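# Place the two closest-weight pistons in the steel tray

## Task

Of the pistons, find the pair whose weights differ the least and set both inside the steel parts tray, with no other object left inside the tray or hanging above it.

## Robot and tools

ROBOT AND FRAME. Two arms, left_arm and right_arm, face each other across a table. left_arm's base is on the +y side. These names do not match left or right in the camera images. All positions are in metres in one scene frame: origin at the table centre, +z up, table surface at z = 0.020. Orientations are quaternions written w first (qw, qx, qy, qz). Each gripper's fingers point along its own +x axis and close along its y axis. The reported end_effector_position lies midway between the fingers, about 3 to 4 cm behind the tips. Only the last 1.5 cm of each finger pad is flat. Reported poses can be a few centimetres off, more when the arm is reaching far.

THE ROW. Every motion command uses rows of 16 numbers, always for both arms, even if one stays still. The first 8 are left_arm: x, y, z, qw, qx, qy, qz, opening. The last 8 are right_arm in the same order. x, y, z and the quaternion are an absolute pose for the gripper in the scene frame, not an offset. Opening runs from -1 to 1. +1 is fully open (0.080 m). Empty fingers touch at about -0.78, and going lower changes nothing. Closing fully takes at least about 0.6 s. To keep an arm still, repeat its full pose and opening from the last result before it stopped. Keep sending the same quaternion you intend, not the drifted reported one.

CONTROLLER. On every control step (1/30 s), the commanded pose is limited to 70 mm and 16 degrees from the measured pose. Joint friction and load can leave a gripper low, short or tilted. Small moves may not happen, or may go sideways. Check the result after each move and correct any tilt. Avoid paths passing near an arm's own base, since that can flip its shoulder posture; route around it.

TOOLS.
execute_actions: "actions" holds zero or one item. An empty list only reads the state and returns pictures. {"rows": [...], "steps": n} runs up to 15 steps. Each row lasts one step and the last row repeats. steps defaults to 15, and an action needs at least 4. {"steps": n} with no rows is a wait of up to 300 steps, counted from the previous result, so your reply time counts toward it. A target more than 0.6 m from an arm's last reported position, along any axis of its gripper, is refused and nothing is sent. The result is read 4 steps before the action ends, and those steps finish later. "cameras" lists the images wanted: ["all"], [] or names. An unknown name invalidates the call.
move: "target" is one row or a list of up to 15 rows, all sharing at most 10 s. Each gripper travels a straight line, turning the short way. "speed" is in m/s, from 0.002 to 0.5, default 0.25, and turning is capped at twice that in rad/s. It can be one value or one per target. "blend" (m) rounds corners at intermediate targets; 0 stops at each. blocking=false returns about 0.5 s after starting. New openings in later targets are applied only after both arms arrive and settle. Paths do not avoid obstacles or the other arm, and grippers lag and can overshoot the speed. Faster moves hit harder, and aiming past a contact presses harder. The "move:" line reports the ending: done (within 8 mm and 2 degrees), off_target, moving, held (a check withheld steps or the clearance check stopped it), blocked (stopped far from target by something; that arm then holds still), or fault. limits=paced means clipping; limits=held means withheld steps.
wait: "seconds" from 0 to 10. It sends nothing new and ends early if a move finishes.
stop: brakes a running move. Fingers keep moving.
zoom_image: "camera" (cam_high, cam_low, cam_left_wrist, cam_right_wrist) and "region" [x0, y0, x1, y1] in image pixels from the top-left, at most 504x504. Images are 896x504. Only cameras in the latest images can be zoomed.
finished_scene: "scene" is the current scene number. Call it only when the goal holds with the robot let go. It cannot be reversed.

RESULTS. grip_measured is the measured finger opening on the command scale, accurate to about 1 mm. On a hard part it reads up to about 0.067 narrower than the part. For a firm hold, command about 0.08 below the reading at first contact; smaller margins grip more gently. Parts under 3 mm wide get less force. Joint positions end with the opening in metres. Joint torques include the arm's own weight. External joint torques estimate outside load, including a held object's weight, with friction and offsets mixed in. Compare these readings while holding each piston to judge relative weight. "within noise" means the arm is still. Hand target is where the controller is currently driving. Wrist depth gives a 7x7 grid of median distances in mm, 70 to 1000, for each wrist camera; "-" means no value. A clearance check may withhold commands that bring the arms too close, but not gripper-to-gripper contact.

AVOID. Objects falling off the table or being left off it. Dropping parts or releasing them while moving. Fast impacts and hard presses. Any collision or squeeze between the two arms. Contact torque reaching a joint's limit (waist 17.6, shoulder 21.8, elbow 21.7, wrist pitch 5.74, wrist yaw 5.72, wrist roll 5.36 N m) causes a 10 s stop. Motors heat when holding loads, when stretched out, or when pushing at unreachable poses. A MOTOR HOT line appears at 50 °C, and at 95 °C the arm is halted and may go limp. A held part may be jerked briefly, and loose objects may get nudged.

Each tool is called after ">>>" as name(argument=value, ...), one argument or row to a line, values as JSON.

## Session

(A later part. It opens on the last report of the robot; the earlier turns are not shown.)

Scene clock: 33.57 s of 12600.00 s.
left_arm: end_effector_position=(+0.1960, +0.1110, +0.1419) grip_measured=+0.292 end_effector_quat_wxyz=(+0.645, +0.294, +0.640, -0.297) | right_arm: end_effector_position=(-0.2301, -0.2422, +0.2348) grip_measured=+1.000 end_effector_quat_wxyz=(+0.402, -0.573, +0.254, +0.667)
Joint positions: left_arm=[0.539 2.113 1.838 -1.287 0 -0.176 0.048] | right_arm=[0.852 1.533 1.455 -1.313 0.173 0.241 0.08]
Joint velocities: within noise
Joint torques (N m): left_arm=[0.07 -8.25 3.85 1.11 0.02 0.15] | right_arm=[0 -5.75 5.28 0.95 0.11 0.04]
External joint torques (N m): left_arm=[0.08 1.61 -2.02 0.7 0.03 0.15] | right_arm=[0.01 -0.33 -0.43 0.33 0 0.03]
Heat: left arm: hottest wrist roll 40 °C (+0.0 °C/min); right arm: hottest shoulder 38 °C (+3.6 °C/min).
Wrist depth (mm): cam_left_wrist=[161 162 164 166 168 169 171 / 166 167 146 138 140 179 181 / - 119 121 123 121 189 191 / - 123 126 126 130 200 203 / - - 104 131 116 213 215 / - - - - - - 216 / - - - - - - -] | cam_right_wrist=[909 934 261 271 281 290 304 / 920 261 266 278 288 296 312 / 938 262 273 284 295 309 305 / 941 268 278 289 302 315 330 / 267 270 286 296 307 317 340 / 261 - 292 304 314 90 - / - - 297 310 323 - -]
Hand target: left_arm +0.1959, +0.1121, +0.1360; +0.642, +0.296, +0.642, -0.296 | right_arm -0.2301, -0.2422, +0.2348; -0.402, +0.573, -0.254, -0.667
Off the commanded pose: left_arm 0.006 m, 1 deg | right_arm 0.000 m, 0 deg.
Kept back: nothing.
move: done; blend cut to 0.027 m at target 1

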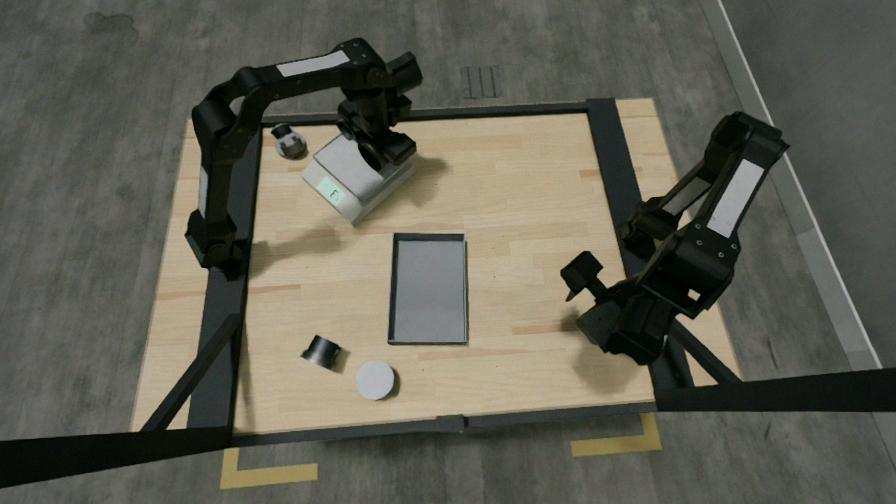

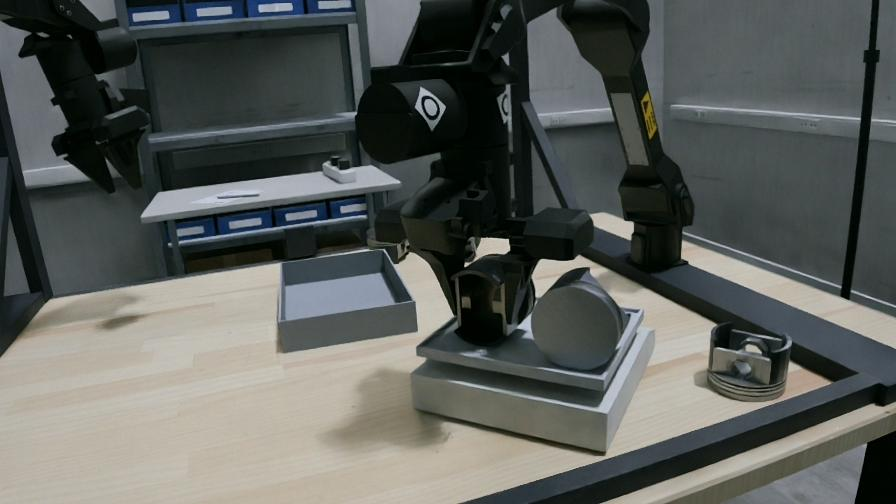

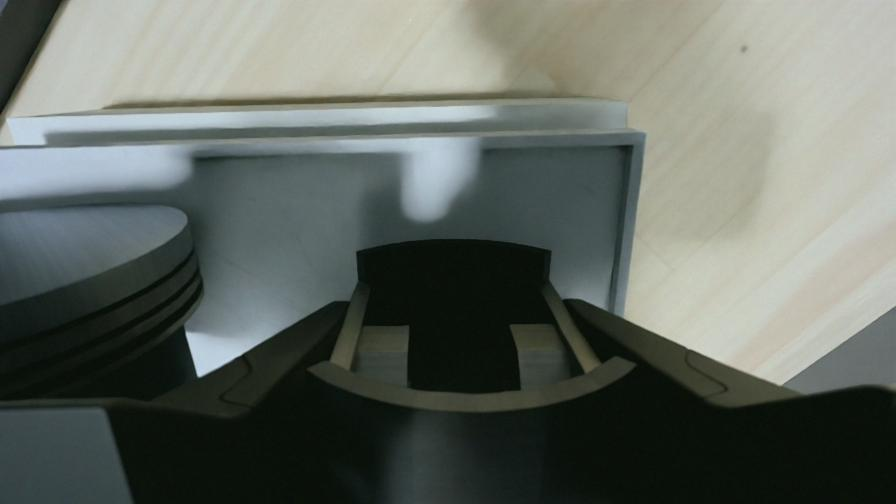

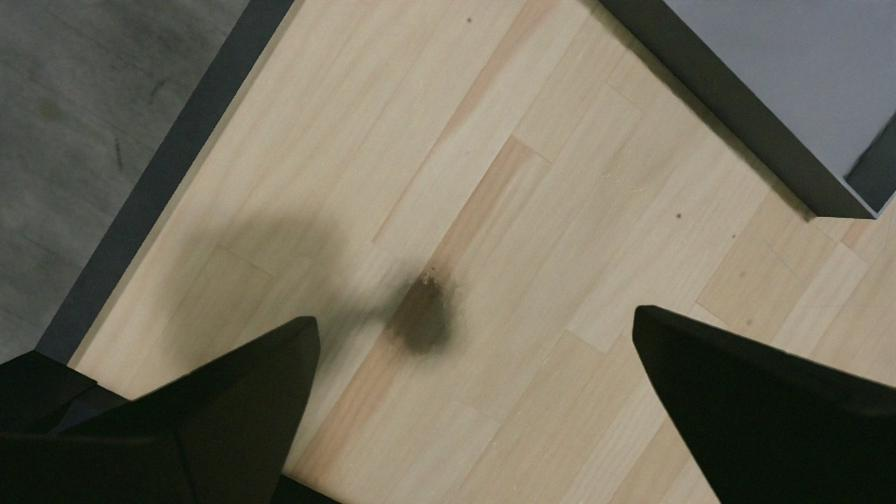

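>>> move(
  target=[
    [0.196, 0.112, 0.139, 0.642, 0.296, 0.642, -0.296, 0.2, -0.2301, -0.2422, 0.2348, 0.402, -0.573, 0.254, 0.667, 1],
    [0.196, 0.112, 0.139, 0.642, 0.296, 0.642, -0.296, 0.6, -0.2301, -0.2422, 0.2348, 0.402, -0.573, 0.254, 0.667, 1],
    [0.196, 0.112, 0.23, 0.642, 0.296, 0.642, -0.296, 0.6, -0.2301, -0.2422, 0.2348, 0.402, -0.573, 0.254, 0.667, 1],
  ],
  speed=[0.02,0.15,0.15],
)

>>> zoom_image(
  camera="cam_high",
  region=[310, 172, 350, 208],
)

Scene clock: 36.00 s of 12600.00 s.
left_arm: end_effector_position=(+0.1954, +0.1121, +0.2240) grip_measured=+0.597 end_effector_quat_wxyz=(+0.659, +0.283, +0.625, -0.307) | right_arm: end_effector_position=(-0.2301, -0.2422, +0.2348) grip_measured=+1.000 end_effector_quat_wxyz=(+0.402, -0.573, +0.254, +0.667)
Joint positions: left_arm=[0.539 2.105 2.155 -1.563 0 -0.176 0.062] | right_arm=[0.852 1.533 1.455 -1.313 0.173 0.241 0.08]
Joint velocities: within noise
Joint torques (N m): left_arm=[0.07 -9.73 6.33 0.36 0.02 0.15] | right_arm=[0 -5.84 5.2 0.9 0.13 0.03]
External joint torques (N m): left_arm=[0.08 -0.22 0.73 -0.09 0.03 0.14] | right_arm=[0.05 -0.43 -0.49 0.29 0.01 0.02]
Heat: left arm: hottest wrist roll 40 °C (+0.0 °C/min); right arm: hottest shoulder 38 °C (+3.3 °C/min).
Wrist depth (mm): cam_left_wrist=[238 233 239 243 246 249 253 / 230 242 246 252 257 262 265 / 236 177 198 203 269 273 277 / 266 139 162 142 281 289 282 / 279 146 150 149 222 298 307 / - - 235 239 237 - 318 / - - 328 332 339 - -] | cam_right_wrist=[906 931 261 271 282 290 303 / 928 260 266 278 288 296 313 / 943 262 273 283 295 306 306 / 962 267 278 288 302 315 331 / 267 271 284 296 308 319 338 / 261 - 292 303 315 90 - / - - 298 310 322 - -]
Hand target: left_arm +0.1958, +0.1123, +0.2295; +0.663, +0.281, +0.621, -0.311 | right_arm -0.2301, -0.2422, +0.2348; -0.402, +0.573, -0.254, -0.667
Off the commanded pose: left_arm 0.006 m, 3 deg | right_arm 0.000 m, 0 deg.
joint sent to its limit (left arm) — joint 4 (wrist pitch), lower limit.
Kept back: nothing.
move: off_target (left_arm)

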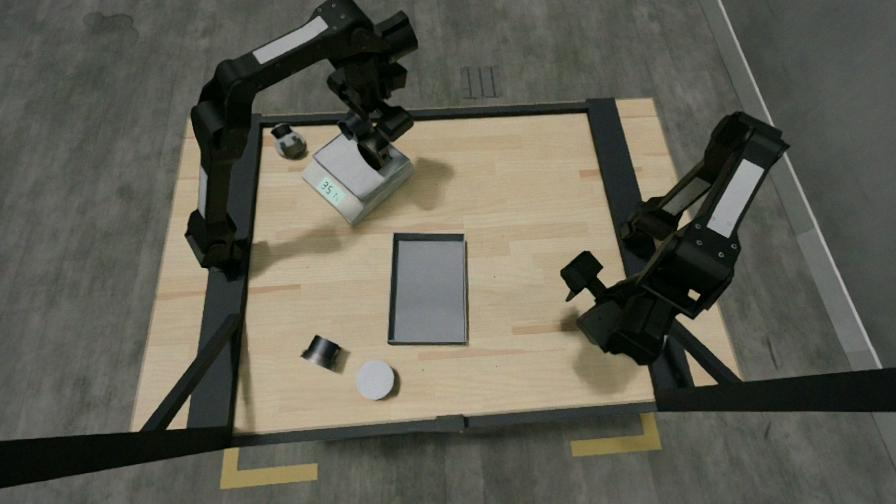

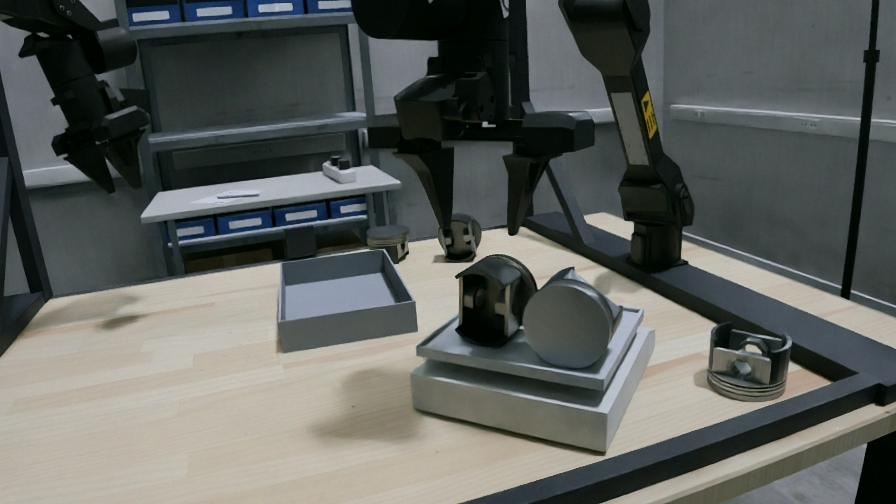

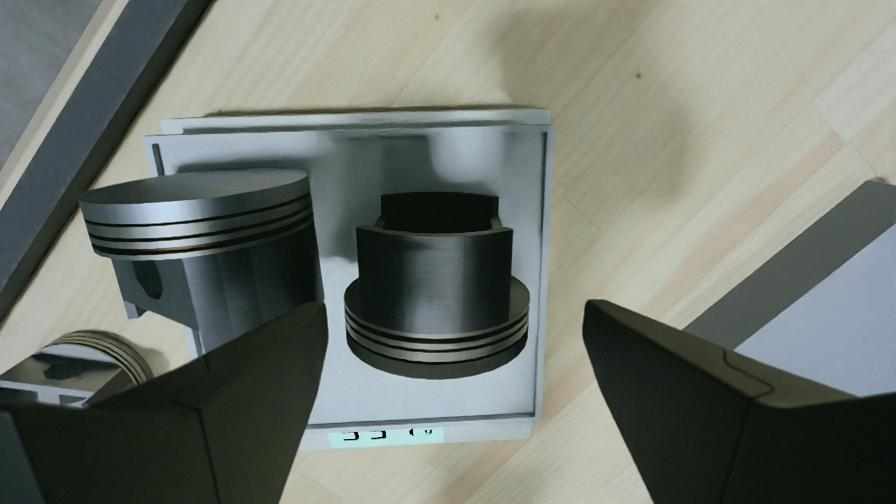

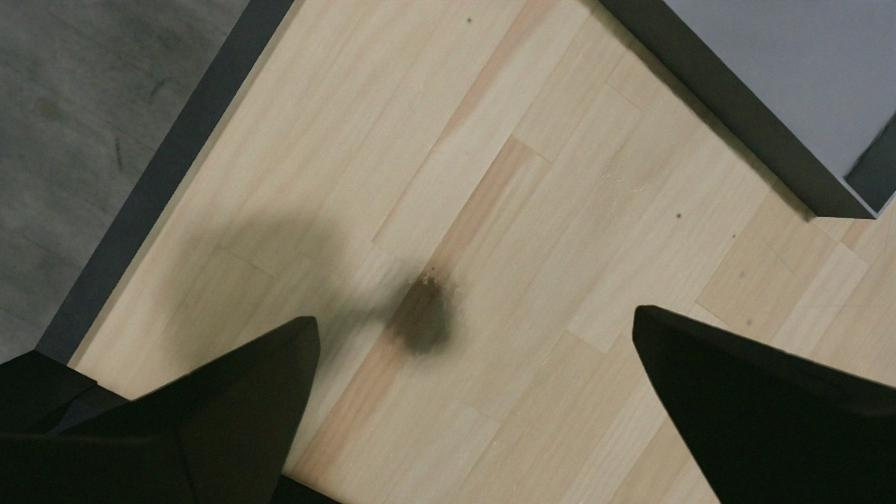

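Scaled by 12.600.

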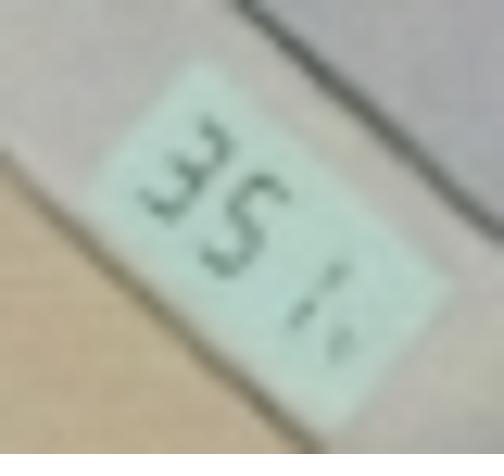

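>>> zoom_image(
  camera="cam_left_wrist",
  region=[320, 410, 460, 460],
)

>>> zoom_image(
  camera="cam_high",
  region=[250, 110, 430, 240],
)

Scaled by 3.600.

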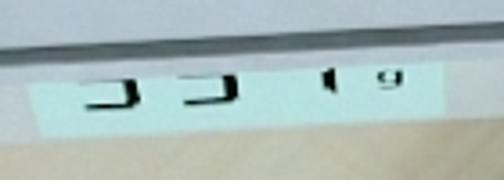

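Scaled by 2.800.

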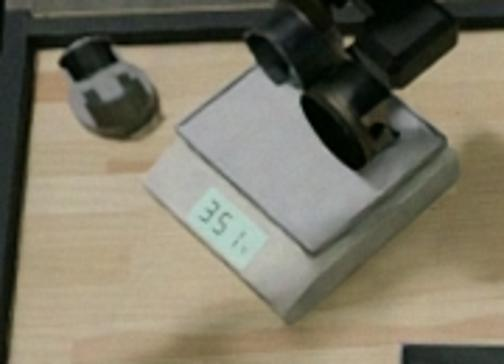

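>>> move(
  target=[
    [0.235, 0.30, 0.19, 0.683, 0.183, 0.683, -0.183, 1, -0.2301, -0.2422, 0.2348, 0.402, -0.573, 0.254, 0.667, 1],
  ],
  speed=[0.3],
  cameras=["cam_left_wrist","cam_high","cam_low"],
)

Scene clock: 37.80 s of 12600.00 s.
left_arm: end_effector_position=(+0.2368, +0.2982, +0.1904) grip_measured=+1.000 end_effector_quat_wxyz=(+0.684, +0.182, +0.683, -0.182) | right_arm: end_effector_position=(-0.2301, -0.2422, +0.2348) grip_measured=+1.000 end_effector_quat_wxyz=(+0.402, -0.573, +0.254, +0.667)
Joint positions: left_arm=[0.988 1.674 1.447 -1.343 -0.001 -0.067 0.08] | right_arm=[0.852 1.533 1.455 -1.313 0.173 0.241 0.08]
Joint velocities: within noise
Joint torques (N m): left_arm=[0.12 -6.77 4.28 0.48 0.02 0.14] | right_arm=[0.07 -5.7 5.18 0.89 0.11 -0.04]
External joint torques (N m): left_arm=[0.12 -0.2 -1.5 0.12 0.02 0.14] | right_arm=[0.08 -0.31 -0.48 0.28 0 -0.05]
Heat: left arm: hottest wrist roll 40 °C (+0.0 °C/min); right arm: hottest shoulder 38 °C (+3.2 °C/min).
Wrist depth (mm): cam_left_wrist=[201 190 209 212 197 159 156 / 200 213 204 223 182 168 166 / 209 218 214 235 178 176 178 / 219 231 248 246 185 188 190 / 234 233 260 264 232 197 201 / - - 272 282 288 87 - / - - 276 303 310 - -] | cam_right_wrist=[906 927 262 271 282 291 303 / 921 261 267 277 289 295 312 / 936 262 272 284 296 309 304 / 939 267 278 289 301 315 332 / 266 271 285 297 306 318 340 / 262 - 292 302 315 90 - / - - 298 308 322 - -]
Hand target: left_arm +0.2350, +0.3000, +0.1900; +0.683, +0.183, +0.683, -0.183 | right_arm -0.2301, -0.2422, +0.2348; -0.402, +0.573, -0.254, -0.667
Off the commanded pose: left_arm 0.003 m, 0 deg | right_arm 0.000 m, 0 deg.
Kept back: nothing.
move: done
Images, in order (width x height): cam_high 896x504, cam_low 896x504, cam_left_wrist 896x504.

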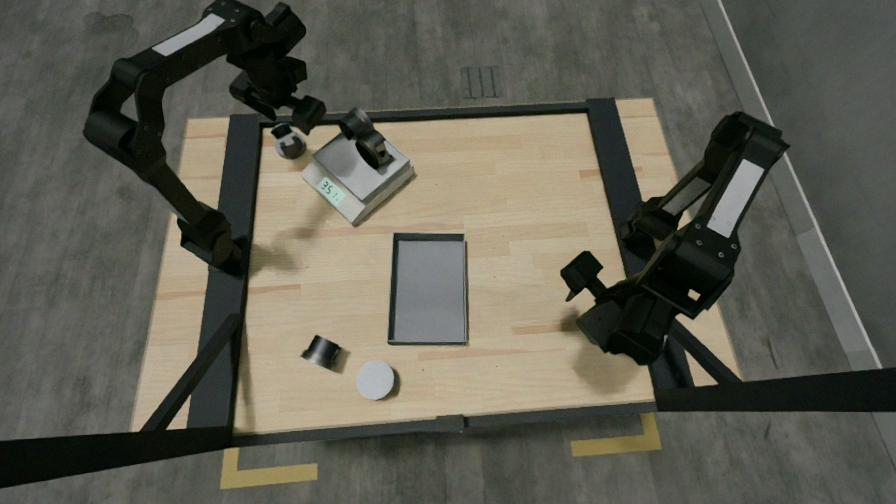

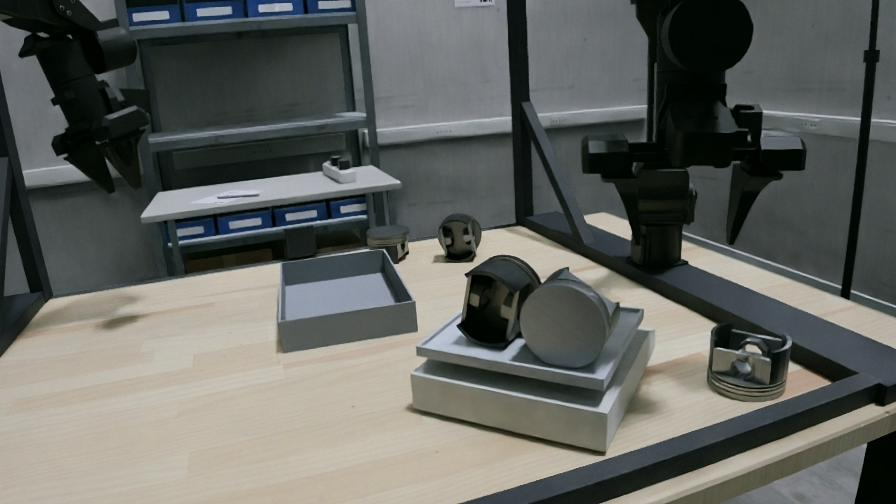

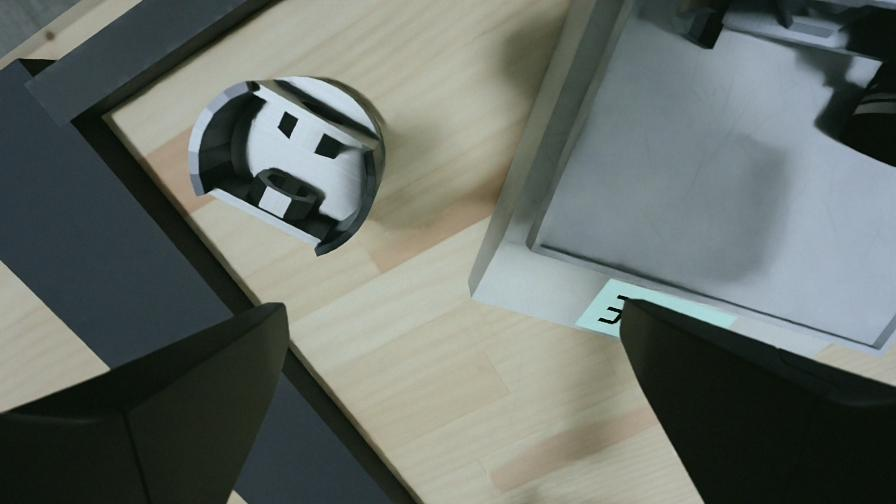

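>>> move(
  target=[
    [0.281, 0.348, 0.135, 0.6167, 0.3461, 0.6167, -0.3461, 1, -0.2301, -0.2422, 0.2348, 0.402, -0.573, 0.254, 0.667, 1],
  ],
  speed=[0.2],
  cameras=["cam_left_wrist","cam_high"],
)

Scene clock: 40.10 s of 12600.00 s.
left_arm: end_effector_position=(+0.2827, +0.3463, +0.1404) grip_measured=+1.000 end_effector_quat_wxyz=(+0.623, +0.347, +0.611, -0.344) | right_arm: end_effector_position=(-0.2301, -0.2422, +0.2348) grip_measured=+1.000 end_effector_quat_wxyz=(+0.402, -0.573, +0.254, +0.667)
Joint positions: left_arm=[1.196 1.744 1.329 -1.137 -0.001 0.641 0.08] | right_arm=[0.852 1.533 1.455 -1.313 0.173 0.241 0.08]
Joint velocities: within noise
Joint torques (N m): left_arm=[0.24 -5.06 4.36 0.51 0.06 0.15] | right_arm=[0.03 -5.8 5.21 0.9 0.13 0]
External joint torques (N m): left_arm=[0.2 2.06 -1.36 0.15 0.04 0.15] | right_arm=[0.03 -0.4 -0.44 0.3 0.02 0]
Heat: left arm: hottest wrist roll 40 °C (+0.0 °C/min); right arm: hottest shoulder 38 °C (+3.0 °C/min).
Wrist depth (mm): cam_left_wrist=[849 843 156 167 168 151 115 / 880 172 174 173 177 158 121 / 946 164 181 154 184 168 147 / 984 173 189 176 195 179 171 / - 177 199 208 206 209 214 / - - 196 214 222 87 - / - - 206 209 229 - -] | cam_right_wrist=[891 926 261 271 282 291 304 / 922 262 268 277 288 294 311 / 930 262 274 282 297 307 306 / 946 268 277 288 301 316 332 / 264 272 285 295 308 319 339 / 262 - 292 302 315 90 - / - - 296 311 321 - -]
Hand target: left_arm +0.2809, +0.3480, +0.1350; +0.617, +0.346, +0.617, -0.346 | right_arm -0.2301, -0.2422, +0.2348; -0.402, +0.573, -0.254, -0.667
Off the commanded pose: left_arm 0.006 m, 1 deg | right_arm 0.000 m, 0 deg.
Kept back: nothing.
move: done
Images, in order (width x height): cam_high 896x504, cam_left_wrist 896x504.

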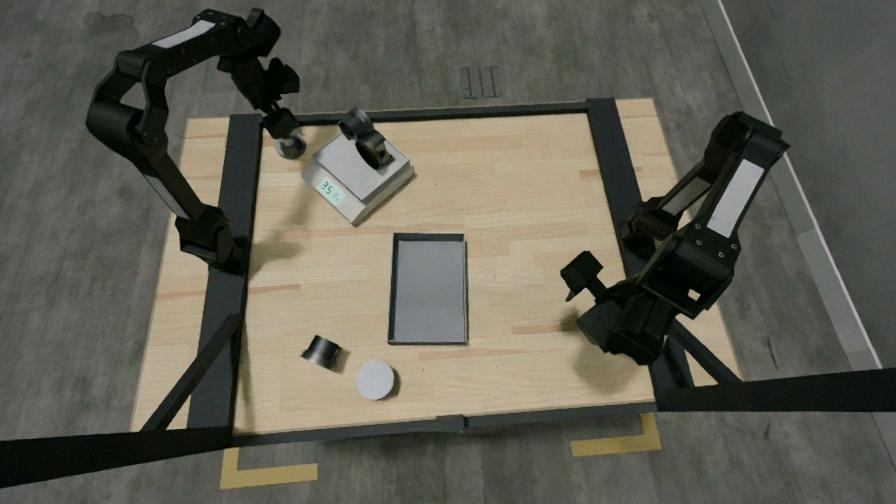

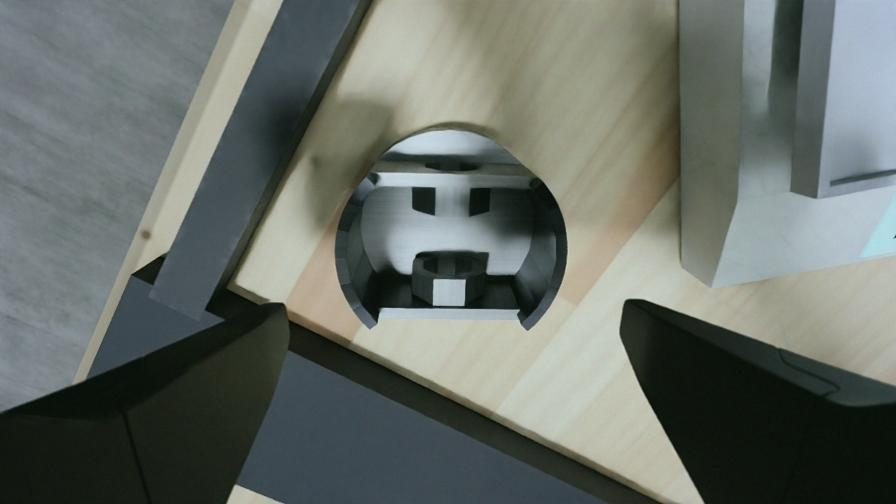

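>>> move(
  target=[
    [0.280, 0.349, 0.078, 0.6167, 0.3461, 0.6167, -0.3461, 1, -0.2301, -0.2422, 0.2348, 0.402, -0.573, 0.254, 0.667, 1],
    [0.280, 0.349, 0.078, 0.6167, 0.3461, 0.6167, -0.3461, 0.6, -0.2301, -0.2422, 0.2348, 0.402, -0.573, 0.254, 0.667, 1],
  ],
  speed=[0.15, 0.1],
  cameras=["cam_left_wrist","cam_high"],
)

Scene clock: 41.67 s of 12600.00 s.
left_arm: end_effector_position=(+0.2826, +0.3468, +0.0829) grip_measured=+0.791 end_effector_quat_wxyz=(+0.623, +0.347, +0.611, -0.345) | right_arm: end_effector_position=(-0.2301, -0.2422, +0.2348) grip_measured=+1.000 end_effector_quat_wxyz=(+0.402, -0.573, +0.254, +0.667)
Joint positions: left_arm=[1.197 1.806 1.165 -0.913 0 0.644 0.071] | right_arm=[0.852 1.533 1.455 -1.313 0.173 0.241 0.08]
Joint velocities: within noise
Joint torques (N m): left_arm=[0.27 -5.3 4.1 0.46 0.05 0.14] | right_arm=[-0.03 -5.75 5.48 0.92 0.11 0.02]
External joint torques (N m): left_arm=[0.29 1.92 -1.31 0.09 0.02 0.14] | right_arm=[0.01 -0.36 -0.21 0.3 -0.01 0.02]
Heat: left arm: hottest wrist roll 40 °C (+0.0 °C/min); right arm: hottest shoulder 38 °C (+2.9 °C/min).
Wrist depth (mm): cam_left_wrist=[788 96 112 115 115 117 111 / - 98 119 119 121 123 119 / - 110 124 110 127 129 113 / - 130 116 92 119 138 123 / 115 135 116 121 122 143 115 / - - 106 105 113 - - / - - 141 160 165 - -] | cam_right_wrist=[915 930 260 271 281 291 305 / 924 262 266 278 288 295 312 / 934 264 273 283 296 306 307 / 954 268 278 289 302 315 331 / 265 272 284 295 308 318 339 / 263 - 292 302 315 90 - / - - 297 309 324 - -]
Hand target: left_arm +0.2799, +0.3490, +0.0780; +0.617, +0.346, +0.617, -0.346 | right_arm -0.2301, -0.2422, +0.2348; -0.402, +0.573, -0.254, -0.667
Off the commanded pose: left_arm 0.006 m, 1 deg | right_arm 0.000 m, 0 deg.
Kept back: nothing.
move: done
Images, in order (width x height): cam_high 896x504, cam_left_wrist 896x504.

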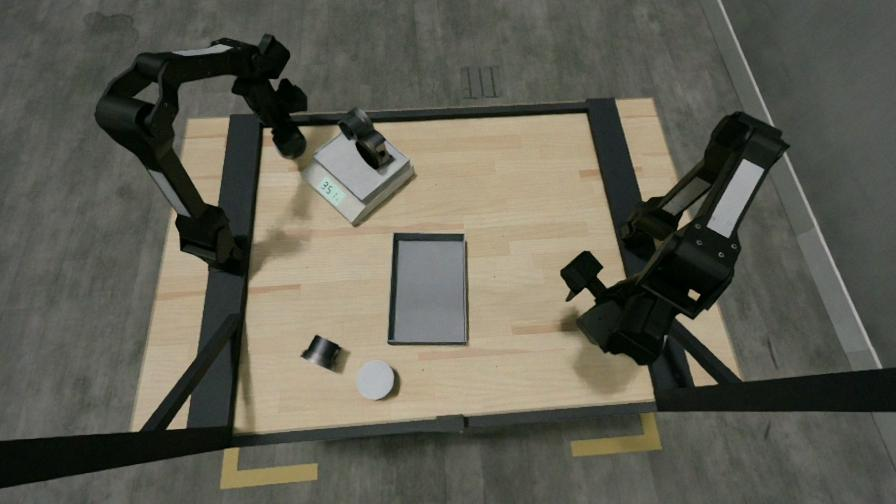

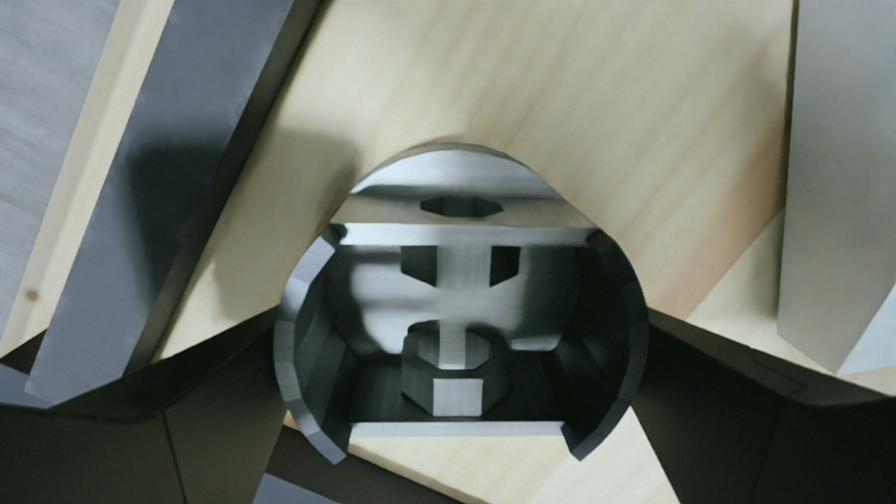

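>>> move(
  target=[
    [0.280, 0.349, 0.20, 0.6167, 0.3461, 0.6167, -0.3461, 0.6, -0.2301, -0.2422, 0.2348, 0.402, -0.573, 0.254, 0.667, 1],
    [0.21, 0.224, 0.22, 0.642, 0.296, 0.642, -0.296, 0.6, -0.2301, -0.2422, 0.2348, 0.402, -0.573, 0.254, 0.667, 1],
  ],
  speed=[0.2, 0.25],
  blend=[0.03, 0],
  cameras=["cam_left_wrist","cam_low","cam_high"],
)

Scene clock: 43.60 s of 12600.00 s.
left_arm: end_effector_position=(+0.2077, +0.2255, +0.2186) grip_measured=+0.791 end_effector_quat_wxyz=(+0.639, +0.298, +0.643, -0.298) | right_arm: end_effector_position=(-0.2301, -0.2422, +0.2348) grip_measured=+1.000 end_effector_quat_wxyz=(+0.402, -0.573, +0.254, +0.667)
Joint positions: left_arm=[0.752 1.785 1.689 -1.48 0.003 0.045 0.071] | right_arm=[0.852 1.533 1.455 -1.313 0.173 0.241 0.08]
Joint velocities: within noise
Joint torques (N m): left_arm=[0.02 -5.75 7 0.27 -0.1 -0.13] | right_arm=[-0.04 -5.69 5.23 0.92 0.13 0.01]
External joint torques (N m): left_arm=[0.05 1.59 1.32 -0.06 -0.1 -0.13] | right_arm=[-0.04 -0.28 -0.45 0.31 0.02 0.01]
Heat: left arm: hottest wrist roll 40 °C (+0.0 °C/min); right arm: hottest shoulder 38 °C (+2.8 °C/min).
Wrist depth (mm): cam_left_wrist=[883 229 227 134 128 118 243 / 225 242 241 188 190 127 257 / 238 255 256 110 200 206 272 / 268 270 116 92 118 254 288 / 270 282 116 122 122 304 312 / - - 106 105 114 - - / - - 314 341 351 - -] | cam_right_wrist=[898 931 262 271 281 291 303 / 943 261 267 278 288 297 312 / 944 264 272 284 294 307 304 / 939 268 277 288 303 317 331 / 266 272 286 296 306 319 340 / 261 - 291 303 316 90 - / - - 298 309 324 - -]
Hand target: left_arm +0.2100, +0.2240, +0.2200; +0.642, +0.296, +0.642, -0.296 | right_arm -0.2301, -0.2422, +0.2348; -0.402, +0.573, -0.254, -0.667
Off the commanded pose: left_arm 0.003 m, 0 deg | right_arm 0.000 m, 0 deg.
Kept back: nothing.
move: done
Images, in order (width x height): cam_high 896x504, cam_low 896x504, cam_left_wrist 896x504.

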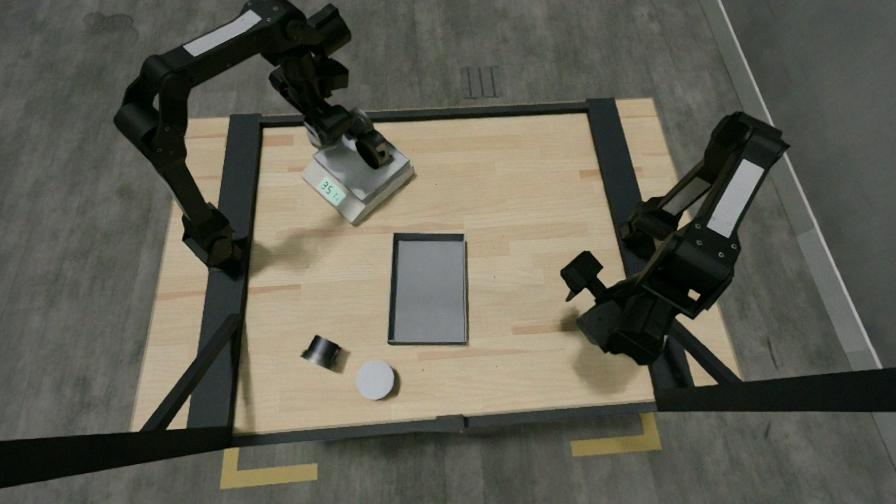

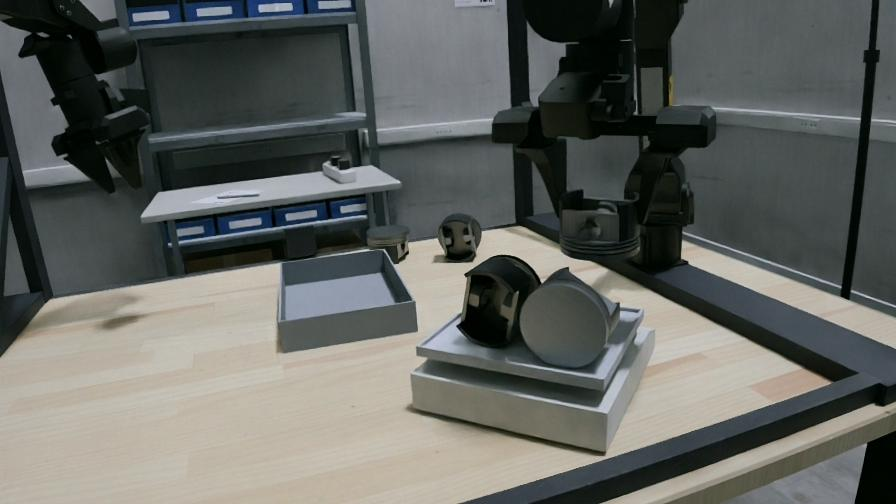

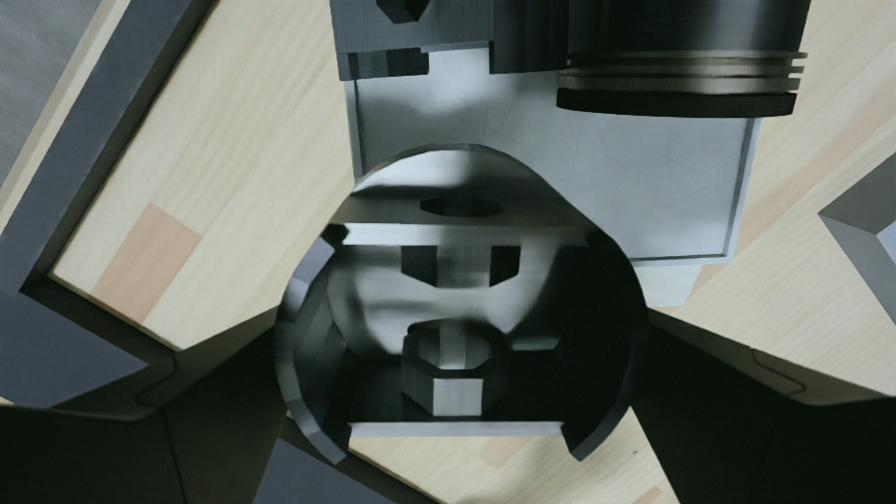

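>>> move(
  target=[
    [0.214, 0.220, 0.158, 0.642, 0.296, 0.642, -0.296, 0.6, -0.2301, -0.2422, 0.2348, 0.402, -0.573, 0.254, 0.667, 1],
    [0.214, 0.220, 0.145, 0.642, 0.296, 0.642, -0.296, 0.6, -0.2301, -0.2422, 0.2348, 0.402, -0.573, 0.254, 0.667, 1],
  ],
  speed=[0.15, 0.03],
  blend=[0.003, 0],
  cameras=["cam_left_wrist","cam_low","cam_high"],
)

>>> zoom_image(
  camera="cam_high",
  region=[290, 110, 430, 240],
)

Scene clock: 45.33 s of 12600.00 s.
left_arm: end_effector_position=(+0.2143, +0.2184, +0.1496) grip_measured=+0.791 end_effector_quat_wxyz=(+0.645, +0.295, +0.638, -0.300) | right_arm: end_effector_position=(-0.2301, -0.2422, +0.2348) grip_measured=+1.000 end_effector_quat_wxyz=(+0.402, -0.573, +0.254, +0.667)
Joint positions: left_arm=[0.752 1.806 1.44 -1.193 0.003 0.045 0.071] | right_arm=[0.852 1.533 1.455 -1.313 0.173 0.241 0.08]
Joint velocities: within noise
Joint torques (N m): left_arm=[0.07 -5.92 4.56 0.64 -0.09 -0.11] | right_arm=[-0.04 -5.92 5.23 0.9 0.09 0.02]
External joint torques (N m): left_arm=[0.07 1.71 -1.22 0.25 -0.09 -0.11] | right_arm=[-0.03 -0.53 -0.44 0.29 -0.03 0.01]
Heat: left arm: hottest wrist roll 40 °C (+0.0 °C/min); right arm: hottest shoulder 38 °C (+2.6 °C/min).
Wrist depth (mm): cam_left_wrist=[158 170 - - - - - / 175 178 112 125 - - - / 186 188 129 110 132 - - / 197 198 116 92 119 141 145 / 208 207 116 122 123 150 155 / - - 106 105 113 - - / - - 246 247 254 - -] | cam_right_wrist=[899 926 262 272 281 291 304 / 924 261 267 278 289 294 311 / 924 262 273 284 297 309 306 / 957 268 278 290 302 314 330 / 265 271 285 296 307 317 339 / 263 - 291 302 315 90 - / - - 298 308 324 - -]
Hand target: left_arm +0.2139, +0.2200, +0.1450; +0.642, +0.296, +0.642, -0.296 | right_arm -0.2301, -0.2422, +0.2348; -0.402, +0.573, -0.254, -0.667
Off the commanded pose: left_arm 0.005 m, 1 deg | right_arm 0.000 m, 0 deg.
Kept back: nothing.
move: done
Images, in order (width x height): cam_high 896x504, cam_low 896x504, cam_left_wrist 896x504.

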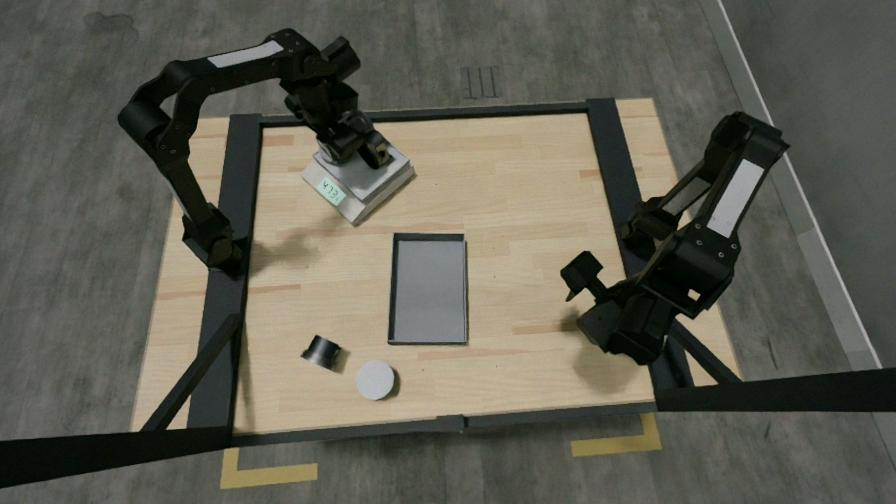

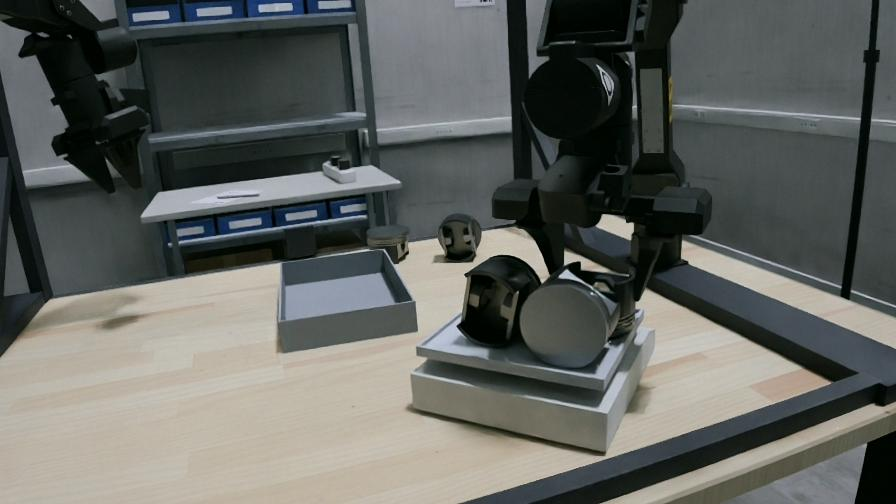

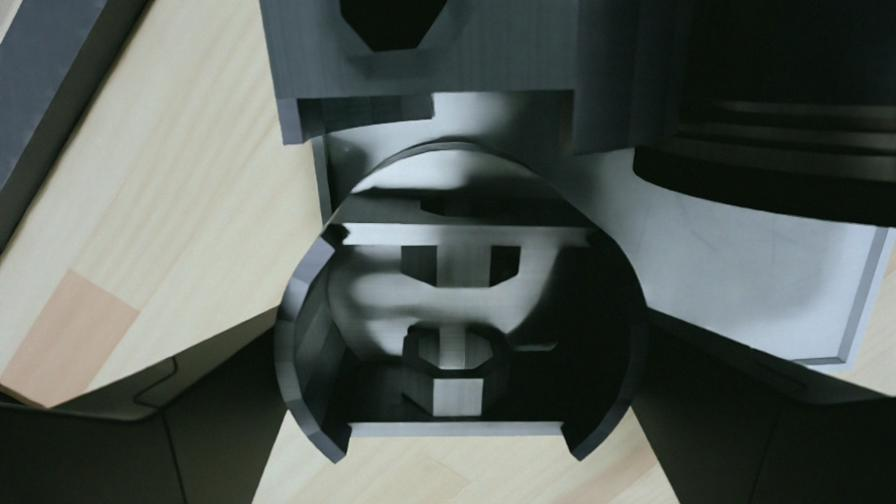

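Scaled by 3.600.

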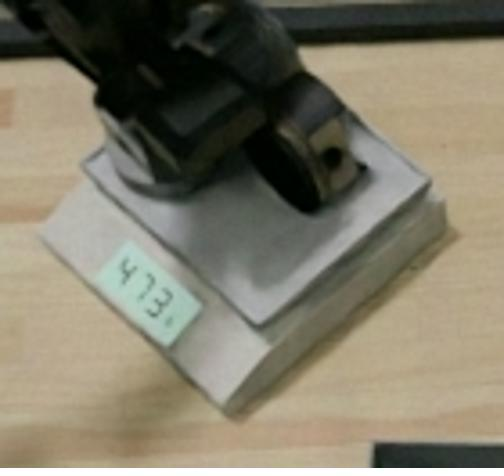

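>>> move(
  target=[
    [0.214, 0.220, 0.144, 0.642, 0.296, 0.642, -0.296, 0.95, -0.2301, -0.2422, 0.2348, 0.402, -0.573, 0.254, 0.667, 1],
    [0.214, 0.220, 0.22, 0.642, 0.296, 0.642, -0.296, 0.95, -0.2301, -0.2422, 0.2348, 0.402, -0.573, 0.254, 0.667, 1],
  ],
  speed=[0.02, 0.15],
  cameras=["cam_left_wrist","cam_low","cam_high"],
)

>>> zoom_image(
  camera="cam_high",
  region=[310, 172, 350, 208],
)

Scene clock: 47.17 s of 12600.00 s.
left_arm: end_effector_position=(+0.2120, +0.2208, +0.2205) grip_measured=+0.947 end_effector_quat_wxyz=(+0.642, +0.296, +0.641, -0.299) | right_arm: end_effector_position=(-0.2301, -0.2422, +0.2348) grip_measured=+1.000 end_effector_quat_wxyz=(+0.402, -0.573, +0.254, +0.667)
Joint positions: left_arm=[0.752 1.806 1.722 -1.485 0.003 0.045 0.078] | right_arm=[0.852 1.533 1.455 -1.313 0.173 0.241 0.08]
Joint velocities: within noise
Joint torques (N m): left_arm=[0.1 -5.59 6.54 0.3 -0.09 -0.11] | right_arm=[-0.07 -5.57 5.27 0.88 0.15 0.03]
External joint torques (N m): left_arm=[0.11 1.9 0.85 -0.07 -0.09 -0.11] | right_arm=[-0.05 -0.11 -0.44 0.27 0.03 0.02]
Heat: left arm: hottest wrist roll 40 °C (+0.0 °C/min); right arm: hottest shoulder 39 °C (+3.8 °C/min).
Wrist depth (mm): cam_left_wrist=[892 227 228 124 130 121 246 / 238 244 244 187 145 128 260 / 241 259 257 184 202 207 274 / 268 273 272 182 217 224 287 / 276 283 294 266 261 301 313 / - - 315 319 323 - - / - - 318 341 349 - -] | cam_right_wrist=[908 927 261 273 282 291 304 / 914 261 266 277 289 295 312 / 933 262 273 283 294 307 306 / 946 268 279 289 302 315 332 / 265 271 285 296 306 318 339 / 262 - 292 303 315 90 - / - - 297 309 325 - -]
Hand target: left_arm +0.2140, +0.2200, +0.2199; +0.642, +0.296, +0.642, -0.296 | right_arm -0.2301, -0.2422, +0.2348; -0.402, +0.573, -0.254, -0.667
Off the commanded pose: left_arm 0.002 m, 0 deg | right_arm 0.000 m, 0 deg.
Kept back: nothing.
move: done
Images, in order (width x height): cam_high 896x504, cam_low 896x504, cam_left_wrist 896x504.

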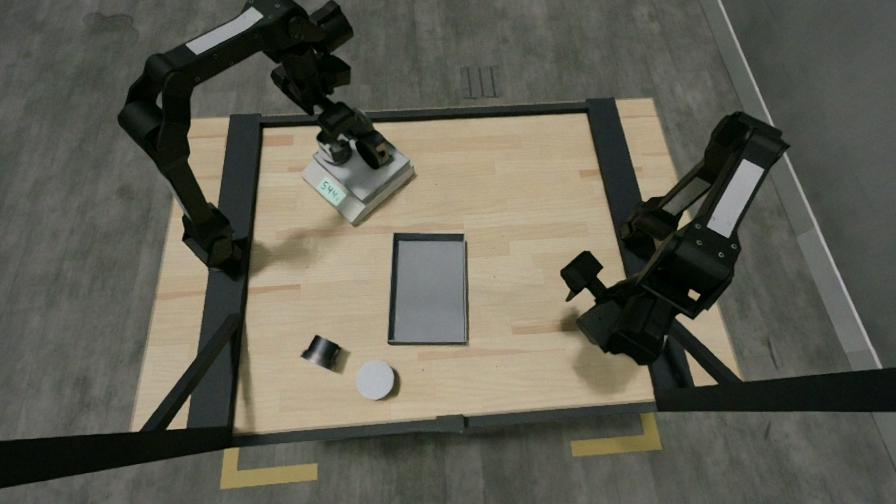

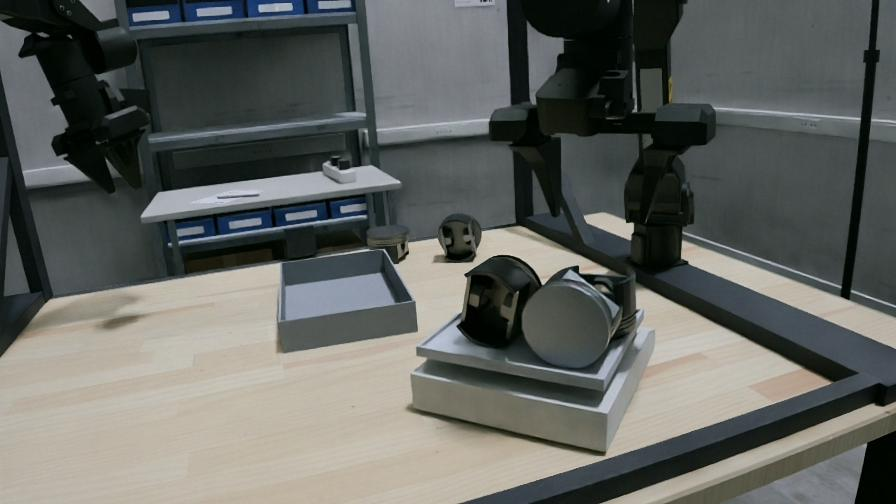

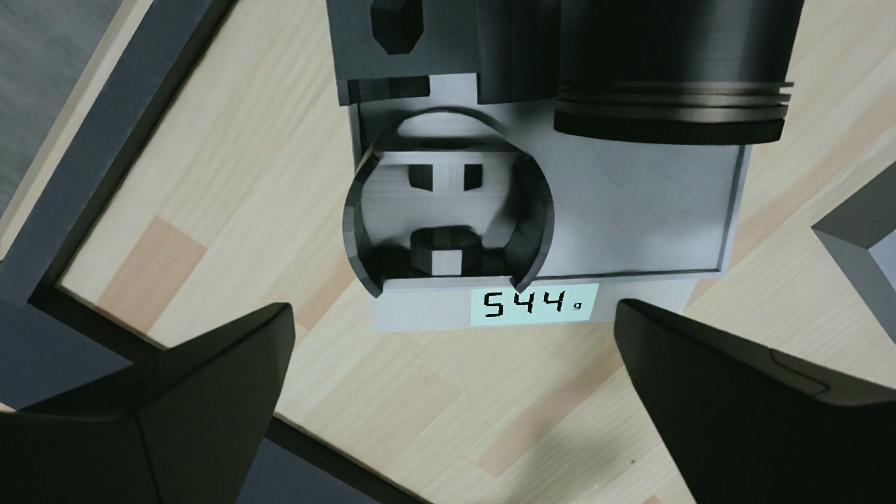

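Scaled by 12.600.

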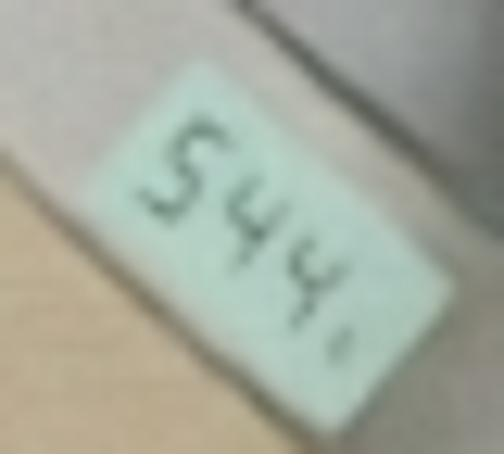

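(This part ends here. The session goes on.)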